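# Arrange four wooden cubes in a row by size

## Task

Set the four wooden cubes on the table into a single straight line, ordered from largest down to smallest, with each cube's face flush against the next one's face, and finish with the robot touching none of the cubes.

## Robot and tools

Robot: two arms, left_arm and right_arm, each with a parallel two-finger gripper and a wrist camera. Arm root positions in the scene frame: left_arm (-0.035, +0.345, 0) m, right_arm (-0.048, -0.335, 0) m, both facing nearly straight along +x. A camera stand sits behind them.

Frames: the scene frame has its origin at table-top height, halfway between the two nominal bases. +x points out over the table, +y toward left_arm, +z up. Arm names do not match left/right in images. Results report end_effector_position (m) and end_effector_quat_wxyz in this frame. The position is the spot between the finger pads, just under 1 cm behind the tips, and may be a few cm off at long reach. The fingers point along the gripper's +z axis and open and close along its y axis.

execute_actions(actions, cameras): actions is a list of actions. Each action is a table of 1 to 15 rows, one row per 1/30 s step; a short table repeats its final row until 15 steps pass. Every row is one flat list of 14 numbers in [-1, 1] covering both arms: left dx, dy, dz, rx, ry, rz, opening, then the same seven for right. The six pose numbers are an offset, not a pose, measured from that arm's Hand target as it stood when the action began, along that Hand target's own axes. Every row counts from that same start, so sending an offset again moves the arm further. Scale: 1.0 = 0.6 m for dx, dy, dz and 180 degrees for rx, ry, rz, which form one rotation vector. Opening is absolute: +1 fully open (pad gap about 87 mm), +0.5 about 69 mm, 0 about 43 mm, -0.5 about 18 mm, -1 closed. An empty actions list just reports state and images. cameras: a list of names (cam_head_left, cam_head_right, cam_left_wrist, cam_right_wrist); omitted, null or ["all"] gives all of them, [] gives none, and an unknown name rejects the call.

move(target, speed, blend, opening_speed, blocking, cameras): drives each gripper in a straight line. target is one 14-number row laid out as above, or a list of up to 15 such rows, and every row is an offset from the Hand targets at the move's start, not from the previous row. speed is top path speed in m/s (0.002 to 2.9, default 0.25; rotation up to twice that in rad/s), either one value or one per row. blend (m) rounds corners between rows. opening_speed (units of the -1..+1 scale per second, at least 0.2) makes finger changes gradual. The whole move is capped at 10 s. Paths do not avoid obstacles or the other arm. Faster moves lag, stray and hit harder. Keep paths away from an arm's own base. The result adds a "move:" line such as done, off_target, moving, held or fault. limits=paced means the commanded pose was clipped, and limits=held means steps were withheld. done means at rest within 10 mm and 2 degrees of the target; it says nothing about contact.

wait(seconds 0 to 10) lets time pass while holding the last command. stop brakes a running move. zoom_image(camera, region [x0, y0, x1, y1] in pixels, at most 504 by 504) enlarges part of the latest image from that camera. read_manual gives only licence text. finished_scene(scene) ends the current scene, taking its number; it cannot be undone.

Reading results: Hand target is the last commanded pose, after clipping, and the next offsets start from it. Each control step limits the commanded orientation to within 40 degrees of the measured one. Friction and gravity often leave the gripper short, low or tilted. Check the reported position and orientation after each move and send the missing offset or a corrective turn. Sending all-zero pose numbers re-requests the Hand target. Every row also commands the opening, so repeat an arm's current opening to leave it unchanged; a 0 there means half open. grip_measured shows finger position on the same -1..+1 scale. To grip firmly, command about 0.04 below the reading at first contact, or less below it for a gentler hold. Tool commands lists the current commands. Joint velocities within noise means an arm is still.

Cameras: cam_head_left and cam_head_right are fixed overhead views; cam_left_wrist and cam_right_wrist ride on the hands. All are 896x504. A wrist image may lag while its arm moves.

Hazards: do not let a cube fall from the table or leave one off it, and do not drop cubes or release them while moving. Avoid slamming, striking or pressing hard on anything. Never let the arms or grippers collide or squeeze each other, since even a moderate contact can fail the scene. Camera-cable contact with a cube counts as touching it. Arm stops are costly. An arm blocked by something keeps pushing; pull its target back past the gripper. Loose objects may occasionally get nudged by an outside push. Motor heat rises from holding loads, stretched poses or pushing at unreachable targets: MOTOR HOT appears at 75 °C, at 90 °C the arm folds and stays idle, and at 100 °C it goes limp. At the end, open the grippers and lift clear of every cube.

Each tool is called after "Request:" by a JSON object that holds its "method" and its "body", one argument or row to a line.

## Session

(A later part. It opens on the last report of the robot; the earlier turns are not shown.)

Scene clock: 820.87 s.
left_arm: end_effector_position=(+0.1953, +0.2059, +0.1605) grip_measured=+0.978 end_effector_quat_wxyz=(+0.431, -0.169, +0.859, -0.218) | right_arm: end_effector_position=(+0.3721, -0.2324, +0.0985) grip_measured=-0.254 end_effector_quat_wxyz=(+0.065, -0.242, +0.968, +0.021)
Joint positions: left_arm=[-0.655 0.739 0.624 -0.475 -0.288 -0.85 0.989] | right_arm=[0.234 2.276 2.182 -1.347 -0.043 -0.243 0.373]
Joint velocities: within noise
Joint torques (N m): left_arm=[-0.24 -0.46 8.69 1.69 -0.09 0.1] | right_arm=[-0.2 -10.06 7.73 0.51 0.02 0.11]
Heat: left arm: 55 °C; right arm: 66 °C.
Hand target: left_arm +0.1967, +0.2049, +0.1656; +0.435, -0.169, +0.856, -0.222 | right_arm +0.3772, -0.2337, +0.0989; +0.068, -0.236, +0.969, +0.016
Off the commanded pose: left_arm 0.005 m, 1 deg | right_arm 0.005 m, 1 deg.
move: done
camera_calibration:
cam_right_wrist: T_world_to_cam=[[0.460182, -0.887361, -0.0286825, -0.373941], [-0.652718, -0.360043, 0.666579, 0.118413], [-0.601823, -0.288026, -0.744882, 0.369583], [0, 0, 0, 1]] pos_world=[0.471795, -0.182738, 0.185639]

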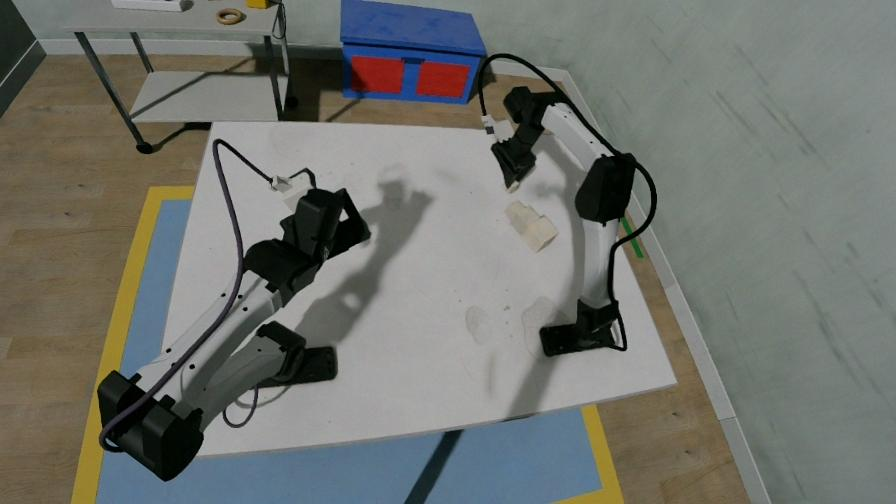

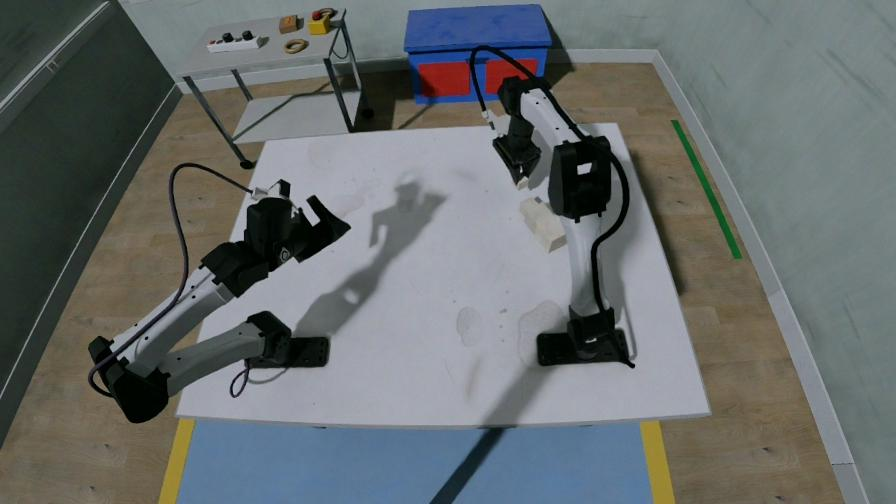

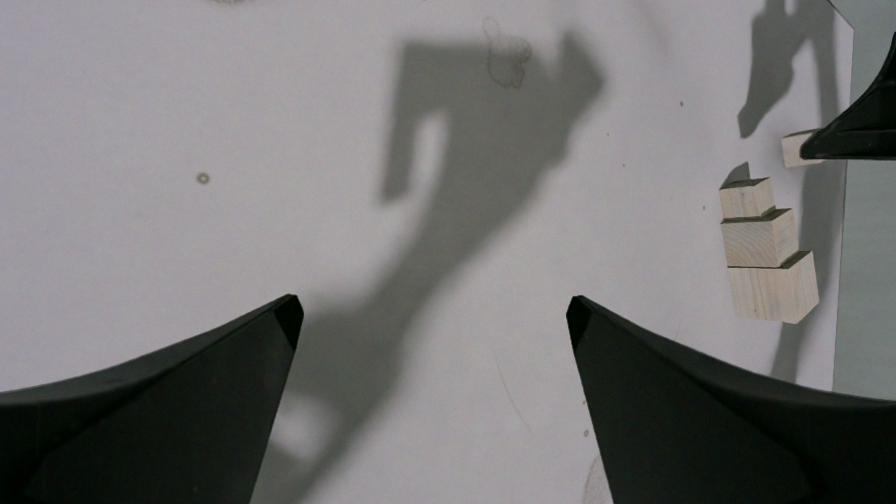

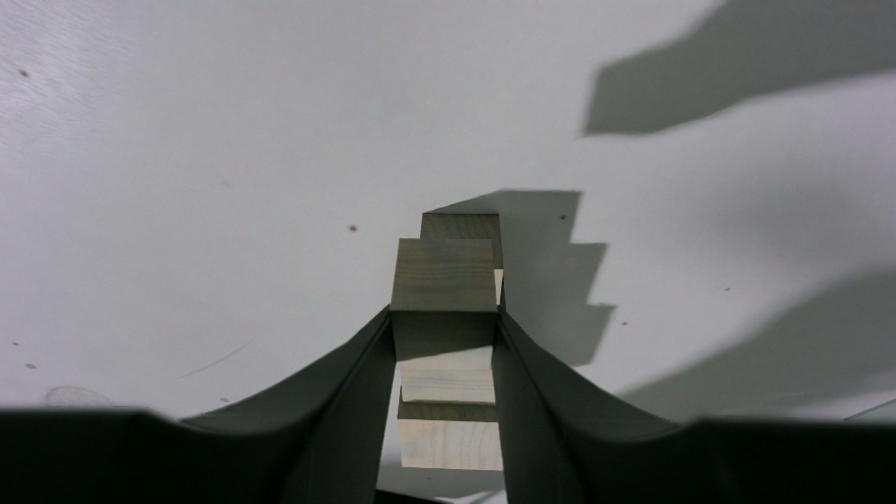

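Request:
{"method": "move", "body": {
  "target": [0,0,0,0,0,0,1,0.0255,-0.0088,0.1325,0,0,0,-0.37],
  "speed": 0.15,
  "cameras": ["cam_right_wrist"]
}}

Scene clock: 841.23 s.
left_arm: end_effector_position=(+0.1953, +0.2059, +0.1605) grip_measured=+0.978 end_effector_quat_wxyz=(+0.431, -0.169, +0.859, -0.218) | right_arm: end_effector_position=(+0.3613, -0.2387, +0.0290) grip_measured=-0.254 end_effector_quat_wxyz=(+0.041, -0.238, +0.970, +0.021)
Joint positions: left_arm=[-0.655 0.739 0.624 -0.475 -0.288 -0.85 0.989] | right_arm=[0.226 2.274 1.901 -1.116 -0.042 -0.243 0.373]
Joint velocities: within noise
Joint torques (N m): left_arm=[-0.21 -0.49 8.66 1.7 -0.09 0.1] | right_arm=[-0.72 -10.88 3.37 1.24 0.01 0]
Heat: left arm: 55 °C; right arm: 66 °C.
Hand target: left_arm +0.1967, +0.2049, +0.1656; +0.435, -0.169, +0.856, -0.222 | right_arm +0.3761, -0.2404, +0.0182; +0.068, -0.236, +0.969, +0.016
Off the commanded pose: left_arm 0.005 m, 1 deg | right_arm 0.018 m, 3 deg.
move: off_target (right_arm)
camera_calibration:
cam_right_wrist: T_world_to_cam=[[0.451082, -0.89161, -0.0394474, -0.373917], [-0.623603, -0.346495, 0.700757, 0.14714], [-0.638471, -0.291499, -0.712308, 0.320894], [0, 0, 0, 1]] pos_world=[0.465305, -0.188865, 0.110716]
Images, in order (width x height): cam_right_wrist 896x504.

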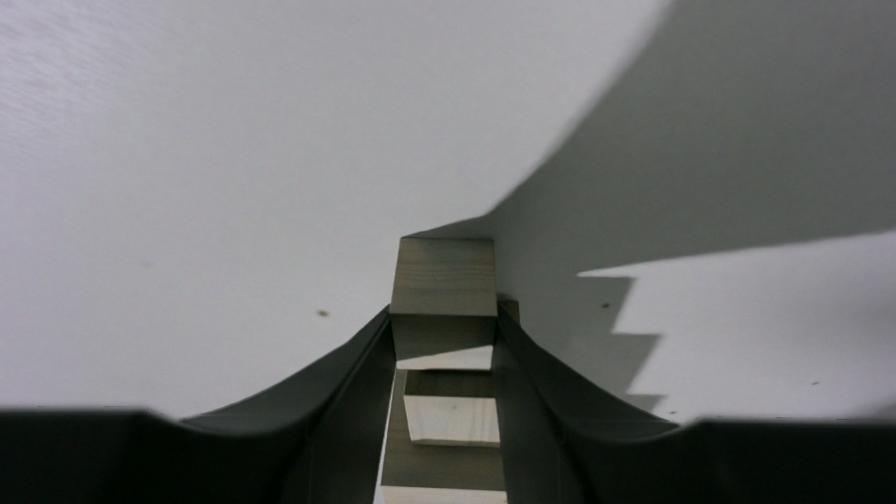

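Request:
{"method": "move", "body": {
  "target": [0,0,0,0,0,0,1,0.0042,-0.0025,-0.0187,0,0,0,-0.37],
  "speed": 0.08,
  "cameras": ["cam_right_wrist"]
}}

Scene clock: 873.37 s.
left_arm: end_effector_position=(+0.1953, +0.2059, +0.1605) grip_measured=+0.978 end_effector_quat_wxyz=(+0.431, -0.169, +0.859, -0.218) | right_arm: end_effector_position=(+0.3614, -0.2391, +0.0293) grip_measured=-0.254 end_effector_quat_wxyz=(+0.041, -0.237, +0.970, +0.021)
Joint positions: left_arm=[-0.655 0.739 0.624 -0.475 -0.288 -0.85 0.989] | right_arm=[0.225 2.274 1.901 -1.116 -0.042 -0.243 0.373]
Joint velocities: within noise
Joint torques (N m): left_arm=[-0.17 -0.51 8.69 1.71 -0.08 0.09] | right_arm=[-1.06 -12.48 3.82 1 0 -0.07]
Heat: left arm: 55 °C; right arm: 72 °C.
Hand target: left_arm +0.1967, +0.2049, +0.1656; +0.435, -0.169, +0.856, -0.222 | right_arm +0.3732, -0.2435, +0.0289; +0.068, -0.236, +0.969, +0.016
Off the commanded pose: left_arm 0.005 m, 1 deg | right_arm 0.013 m, 3 deg.
move: off_target (right_arm)
camera_calibration:
cam_right_wrist: T_world_to_cam=[[0.450093, -0.892113, -0.0393856, -0.374169], [-0.624494, -0.345986, 0.700215, 0.147348], [-0.638297, -0.290566, -0.712845, 0.321288], [0, 0, 0, 1]] pos_world=[0.465506, -0.189465, 0.111116]
Images, in order (width x height): cam_right_wrist 896x504.

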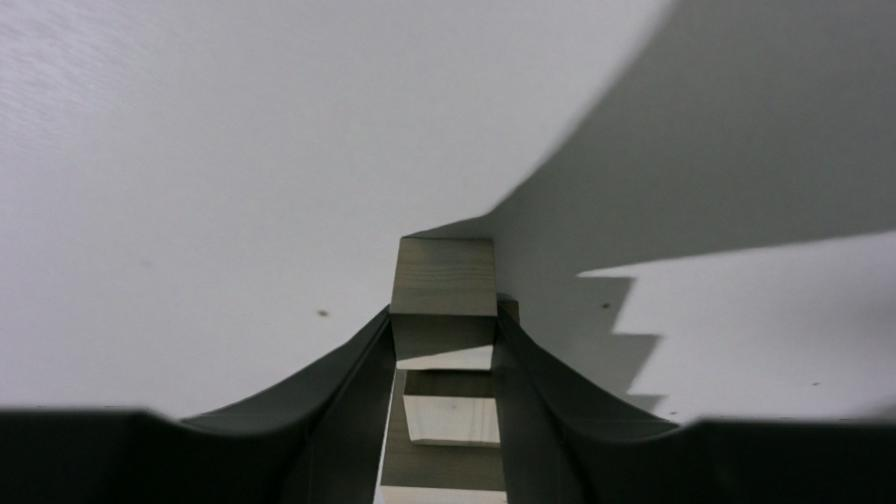

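Request:
{"method": "move", "body": {
  "target": [
    [0,0,0,0,0,0,1,-0.0208,0.0010,-0.0408,0,0,0,-0.37],
    [0,0,0,0,0,0,1,-0.0143,0.0010,0.0062,0,0,0,-0.37]
  ],
  "speed": 0.1,
  "cameras": ["cam_right_wrist"]
}}

Scene clock: 887.73 s.
left_arm: end_effector_position=(+0.1953, +0.2059, +0.1605) grip_measured=+0.978 end_effector_quat_wxyz=(+0.431, -0.169, +0.859, -0.218) | right_arm: end_effector_position=(+0.3776, -0.2358, +0.0325) grip_measured=-0.254 end_effector_quat_wxyz=(+0.066, -0.237, +0.969, +0.021)
Joint positions: left_arm=[-0.655 0.739 0.624 -0.475 -0.288 -0.85 0.989] | right_arm=[0.224 2.288 1.941 -1.091 -0.042 -0.243 0.373]
Joint velocities: within noise
Joint torques (N m): left_arm=[-0.21 -0.49 8.73 1.71 -0.1 0.1] | right_arm=[-0.49 -10.65 5 0.74 -0.01 -0.02]
Heat: left arm: 55 °C; right arm: 77 °C. Fold the right arm in close to its base, or ease its load, before you think long.
Hand target: left_arm +0.1967, +0.2049, +0.1656; +0.435, -0.169, +0.856, -0.222 | right_arm +0.3809, -0.2388, +0.0264; +0.068, -0.236, +0.969, +0.016
Off the commanded pose: left_arm 0.005 m, 1 deg | right_arm 0.008 m, 1 deg.
MOTOR HOT: joint 2 (shoulder) of the right arm reports 77 °C; the controller's stop level is 90 °C. To cool a motor, set the load down, stop pushing, or move to a pose that needs little force.
move: done
camera_calibration:
cam_right_wrist: T_world_to_cam=[[0.450649, -0.892283, -0.0273069, -0.378984], [-0.658666, -0.352996, 0.664494, 0.168716], [-0.602556, -0.281468, -0.746794, 0.324587], [0, 0, 0, 1]] pos_world=[0.477498, -0.187244, 0.119941]
Images, in order (width x height): cam_right_wrist 896x504.

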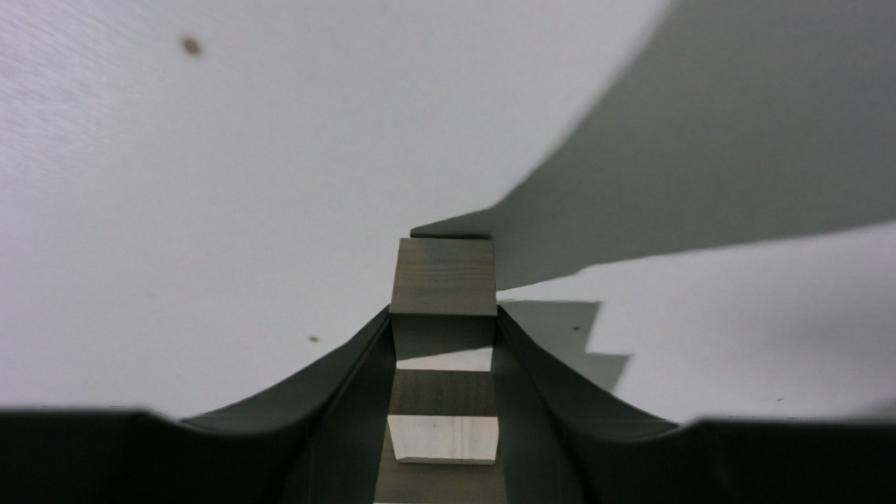

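Request:
{"method": "move", "body": {
  "target": [0,0,0,0,0,0,1,0.0440,0.0003,0.0007,0,0,0,-0.37],
  "speed": 0.08,
  "cameras": ["cam_right_wrist","cam_left_wrist"]
}}

Scene clock: 903.73 s.
left_arm: end_effector_position=(+0.1953, +0.2059, +0.1605) grip_measured=+0.978 end_effector_quat_wxyz=(+0.431, -0.169, +0.859, -0.218) | right_arm: end_effector_position=(+0.3639, -0.2442, +0.0296) grip_measured=-0.254 end_effector_quat_wxyz=(+0.080, -0.234, +0.969, +0.020)
Joint positions: left_arm=[-0.655 0.739 0.624 -0.475 -0.288 -0.85 0.989] | right_arm=[0.213 2.195 1.775 -0.992 -0.041 -0.248 0.373]
Joint velocities: within noise
Joint torques (N m): left_arm=[-0.16 -0.49 8.66 1.72 -0.09 0.09] | right_arm=[-0.72 -11 3.1 0.66 -0.04 -0.1]
Heat: left arm: 55 °C; right arm: 72 °C. Fold the right arm in close to its base, or ease its load, before you think long.
Hand target: left_arm +0.1967, +0.2049, +0.1656; +0.435, -0.169, +0.856, -0.222 | right_arm +0.3577, -0.2507, +0.0224; +0.068, -0.236, +0.969, +0.016
Off the commanded pose: left_arm 0.005 m, 1 deg | right_arm 0.012 m, 1 deg.
MOTOR HOT: still on. Joint 2 (shoulder) of the right arm reports 72 °C.
move: off_target (right_arm)
camera_calibration:
cam_right_wrist: T_world_to_cam=[[0.445725, -0.894944, -0.0200895, -0.379382], [-0.677908, -0.352117, 0.645333, 0.16637], [-0.584611, -0.274022, -0.763638, 0.30766], [0, 0, 0, 1]] pos_world=[0.461745, -0.196639, 0.119956]
Images, in order (width x height): cam_left_wrist 896x504, cam_right_wrist 896x504.

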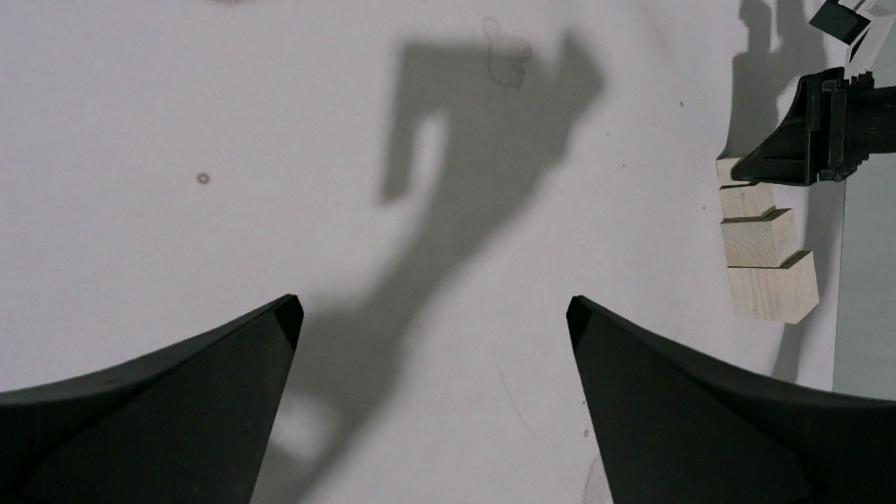

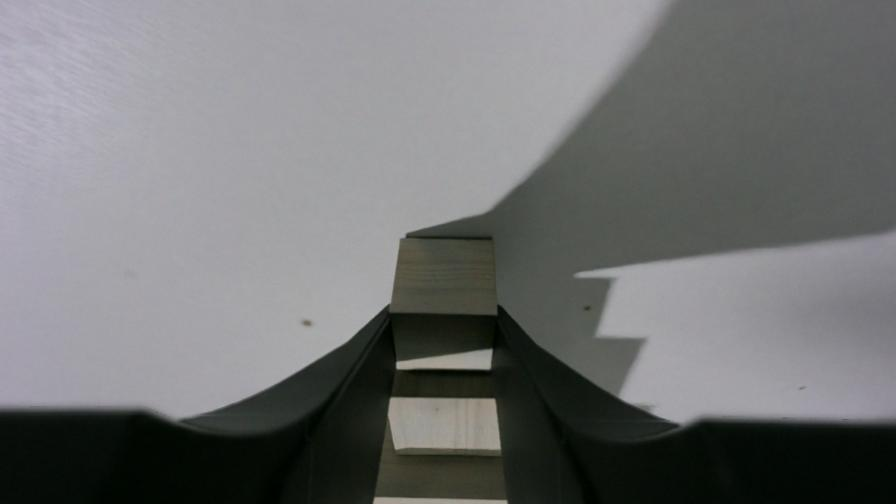

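Request:
{"method": "move", "body": {
  "target": [0,0,0,0,0,0,1,0.0164,0.0001,-0.0023,0,0,0,-0.37],
  "speed": 0.08,
  "cameras": ["cam_right_wrist","cam_left_wrist"]
}}

Request:
{"method": "zoom_image", "body": {
  "camera": "cam_left_wrist",
  "region": [690, 140, 840, 330]
}}

Scene clock: 911.53 s.
left_arm: end_effector_position=(+0.1953, +0.2059, +0.1605) grip_measured=+0.978 end_effector_quat_wxyz=(+0.431, -0.169, +0.859, -0.218) | right_arm: end_effector_position=(+0.3598, -0.2469, +0.0297) grip_measured=-0.254 end_effector_quat_wxyz=(+0.089, -0.235, +0.968, +0.019)
Joint positions: left_arm=[-0.655 0.739 0.624 -0.475 -0.288 -0.85 0.989] | right_arm=[0.209 2.158 1.715 -0.951 -0.041 -0.252 0.373]
Joint velocities: within noise
Joint torques (N m): left_arm=[-0.2 -0.5 8.65 1.7 -0.1 0.11] | right_arm=[-0.94 -10.8 3.08 0.5 -0.03 -0.11]
Heat: left arm: 55 °C; right arm: 74 °C. Fold the right arm in close to its base, or ease its load, before you think long.
Hand target: left_arm +0.1967, +0.2049, +0.1656; +0.435, -0.169, +0.856, -0.222 | right_arm +0.3488, -0.2552, +0.0223; +0.068, -0.236, +0.969, +0.016
Off the commanded pose: left_arm 0.005 m, 1 deg | right_arm 0.016 m, 2 deg.
MOTOR HOT: still on. Joint 2 (shoulder) of the right arm reports 74 °C.
move: off_target (right_arm)
camera_calibration:
cam_right_wrist: T_world_to_cam=[[0.446673, -0.894573, -0.0149331, -0.380484], [-0.689082, -0.354619, 0.63199, 0.166463], [-0.570656, -0.272003, -0.774833, 0.30039], [0, 0, 0, 1]] pos_world=[0.456078, -0.199632, 0.121867]
Images, in order (width x height): cam_left_wrist 896x504, cam_right_wrist 896x504.

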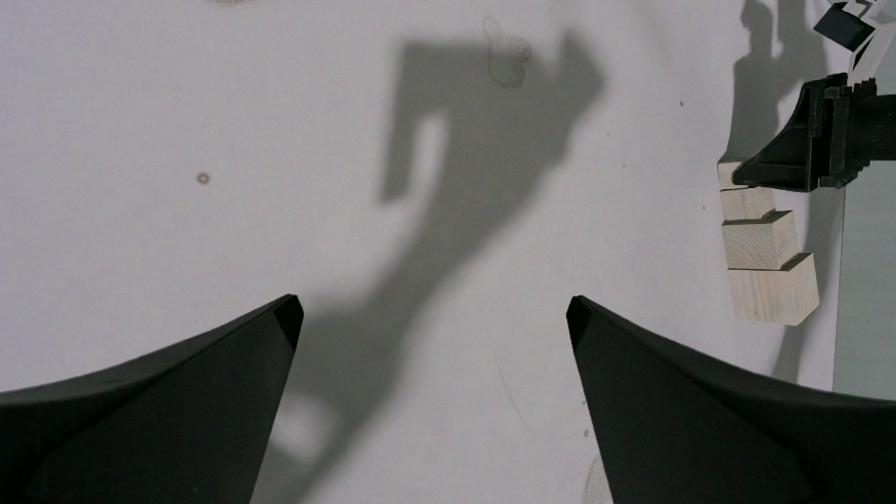

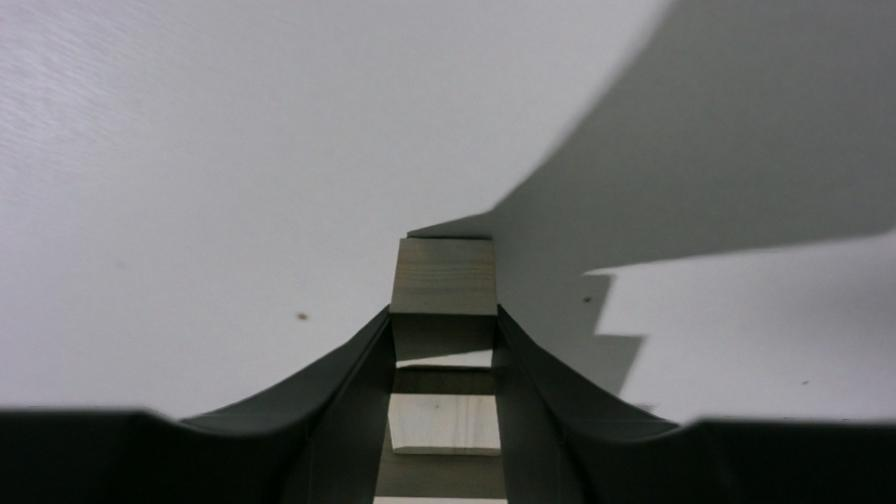

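Scaled by 2.653 from the camera's 896x504 image, which has a finer 1280x720 frame.

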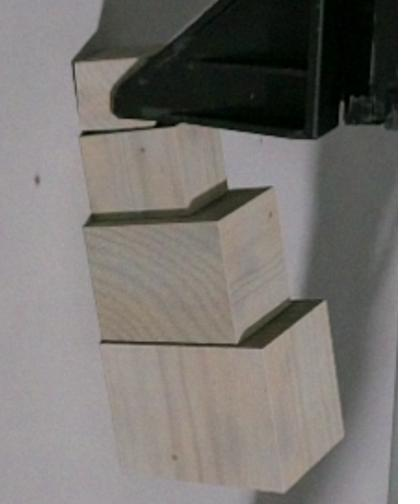

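Request:
{"method": "move", "body": {
  "target": [
    [0,0,0,0,0,0,1,-0.0167,0.0013,-0.0048,0,0,0,-0.37],
    [0,0,0,0,0,0,1,-0.0167,0.0013,-0.0048,0,0,0,0.0],
    [0,0,0,0,0,0,1,-0.0337,0.0012,-0.1260,0,0,0,0.0],
    [0,0,0,0,0,0,1,0.0595,-0.0038,-0.2485,0,-0.0667,0,0.7]
  ],
  "speed": [0.1,0.1,0.12,0.25],
  "blend": [0,0,0.02,0],
  "opening_speed": 1.5
}}

Request:
{"method": "zoom_image", "body": {
  "camera": "cam_right_wrist",
  "region": [340, 0, 540, 350]
}}

Request:
{"method": "zoom_image", "body": {
  "camera": "cam_left_wrist",
  "region": [690, 140, 840, 330]
}}

Scene clock: 930.53 s.
left_arm: end_effector_position=(+0.1953, +0.2059, +0.1605) grip_measured=+0.978 end_effector_quat_wxyz=(+0.431, -0.169, +0.859, -0.218) | right_arm: end_effector_position=(+0.2971, -0.2847, +0.1640) grip_measured=+0.700 end_effector_quat_wxyz=(+0.158, -0.229, +0.960, +0.034)
Joint positions: left_arm=[-0.655 0.739 0.624 -0.475 -0.288 -0.85 0.989] | right_arm=[0.121 1.728 1.646 -1.179 -0.1 -0.321 0.85]
Joint velocities: within noise
Joint torques (N m): left_arm=[-0.2 -0.44 8.64 1.7 -0.1 0.11] | right_arm=[-0.32 -8.12 5.04 1.01 -0.28 -0.05]
Heat: left arm: 55 °C; right arm: 73 °C. Fold the right arm in close to its base, or ease its load, before you think long.
Hand target: left_arm +0.1967, +0.2049, +0.1656; +0.435, -0.169, +0.856, -0.222 | right_arm +0.2999, -0.2829, +0.1650; +0.169, -0.233, +0.957, +0.041
Off the commanded pose: left_arm 0.005 m, 1 deg | right_arm 0.004 m, 2 deg.
MOTOR HOT: still on. Joint 2 (shoulder) of the right arm reports 73 °C.
move: done
camera_calibration:
cam_right_wrist: T_world_to_cam=[[0.4423, -0.89675, -0.0144775, -0.383611], [-0.765812, -0.386022, 0.514315, 0.0581096], [-0.4668, -0.216395, -0.857479, 0.356974], [0, 0, 0, 1]] pos_world=[0.380808, -0.244324, 0.270658]

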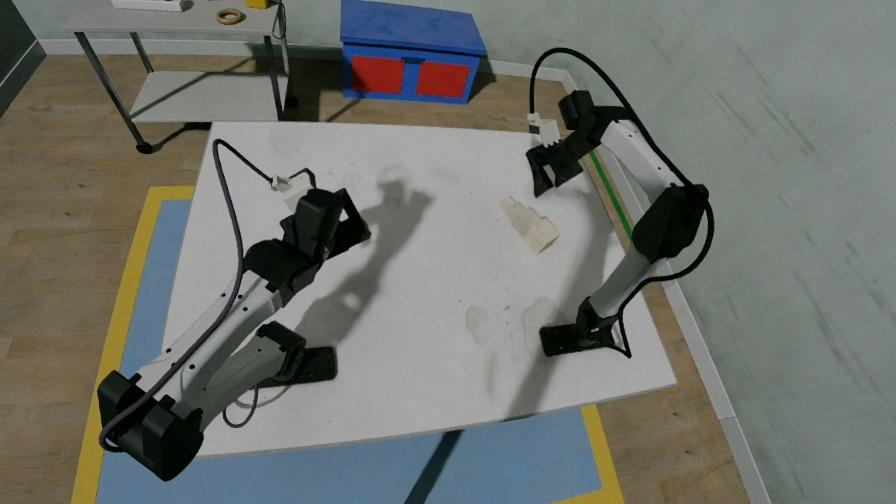

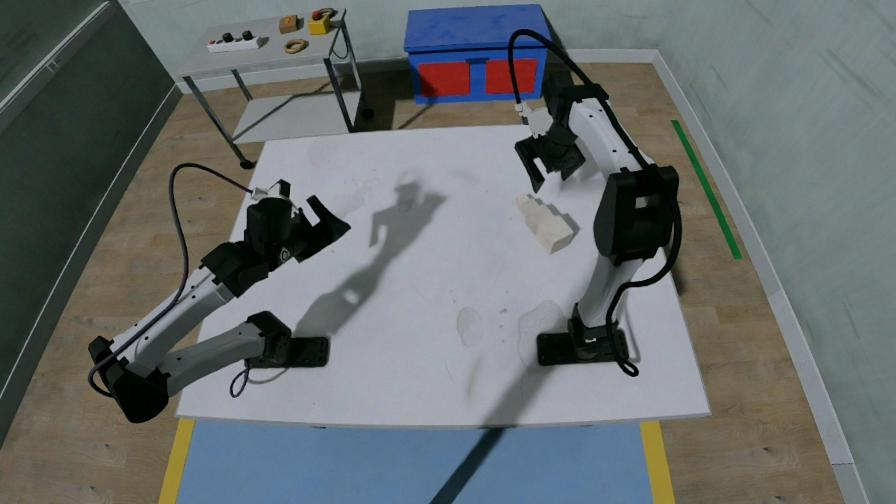

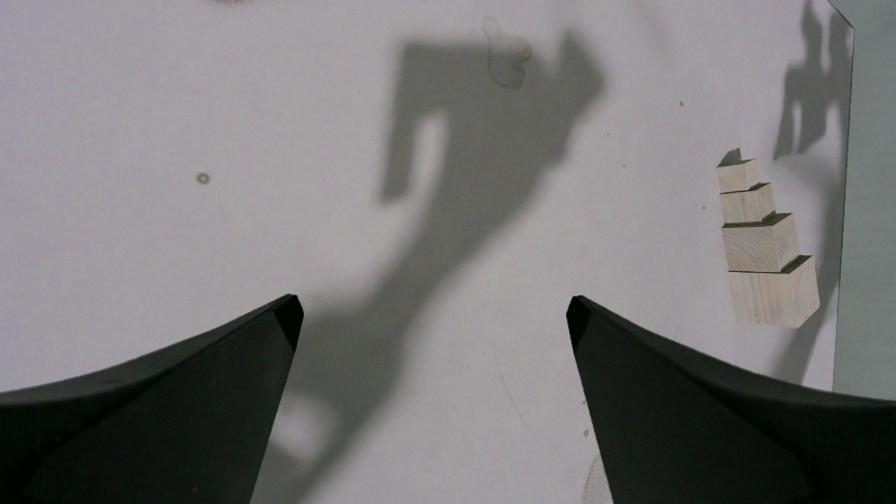

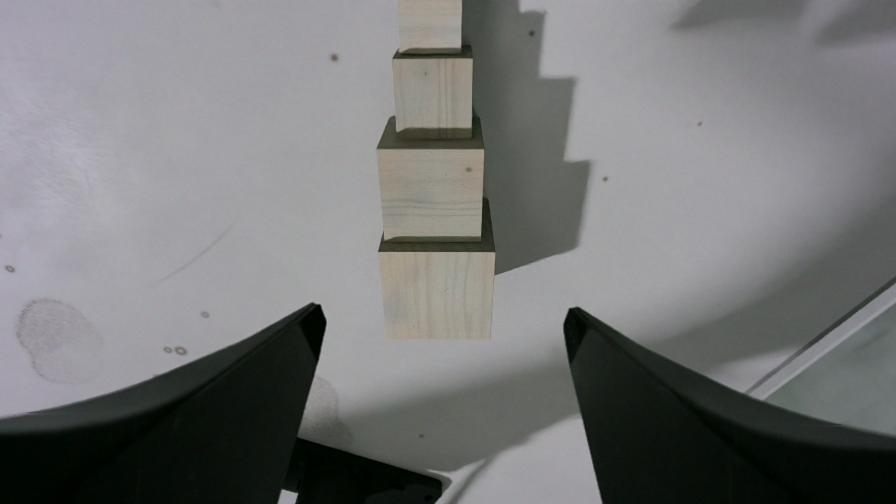

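Scaled by 1.440 from the camera's 896x504 image, which has a finer 1280x720 frame.

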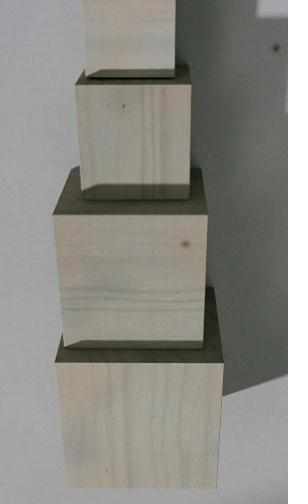

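Scaled by 2.653 from the camera's 896x504 image, which has a finer 1280x720 frame.

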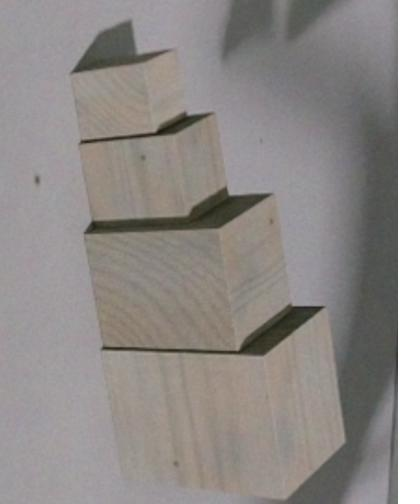

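Request:
{"method": "zoom_image", "body": {
  "camera": "cam_left_wrist",
  "region": [710, 145, 780, 225]
}}

Request:
{"method": "zoom_image", "body": {
  "camera": "cam_left_wrist",
  "region": [715, 205, 825, 335]
}}

Request:
{"method": "zoom_image", "body": {
  "camera": "cam_head_left",
  "region": [495, 190, 565, 260]
}}

Request:
{"method": "zoom_image", "body": {
  "camera": "cam_right_wrist",
  "region": [370, 20, 500, 150]
}}

Scaled by 6.300 from the camera's 896x504 image, which has a finer 1280x720 frame.

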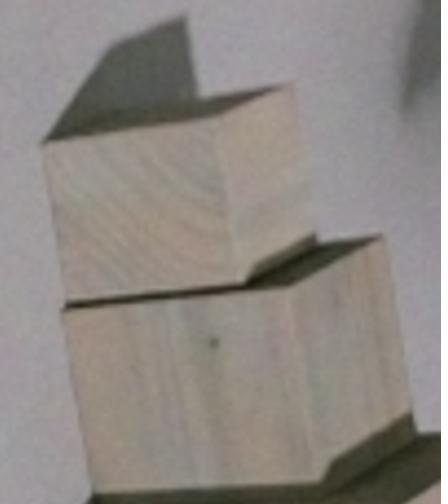

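Scaled by 3.877 from the camera's 896x504 image, which has a finer 1280x720 frame.

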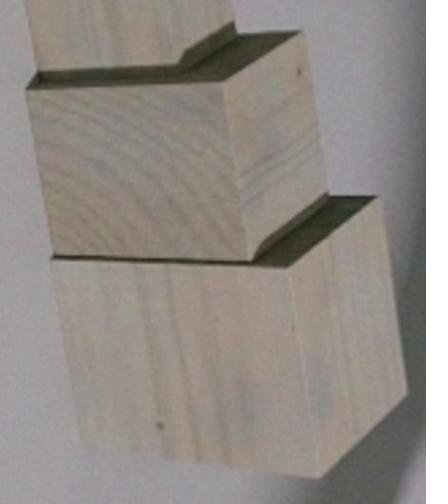

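Scaled by 7.200 from the camera's 896x504 image, which has a finer 1280x720 frame.

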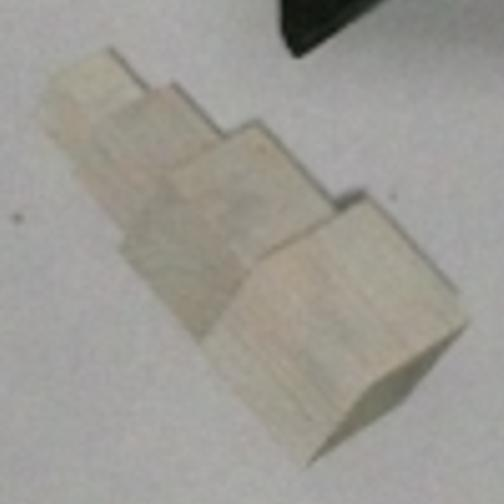

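Scaled by 3.877 from the camera's 896x504 image, which has a finer 1280x720 frame.

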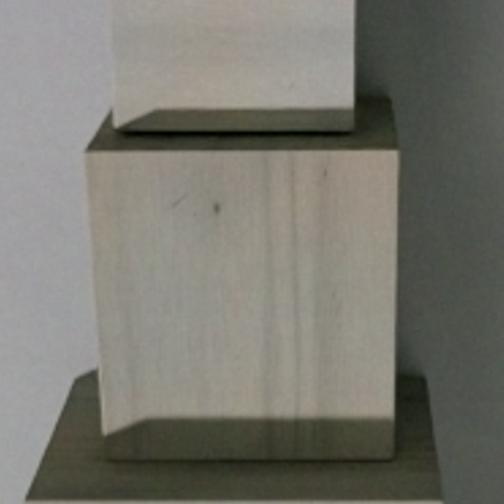

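Request:
{"method": "finished_scene", "body": {
  "scene": 1
}}

The scene is finished: the task was done.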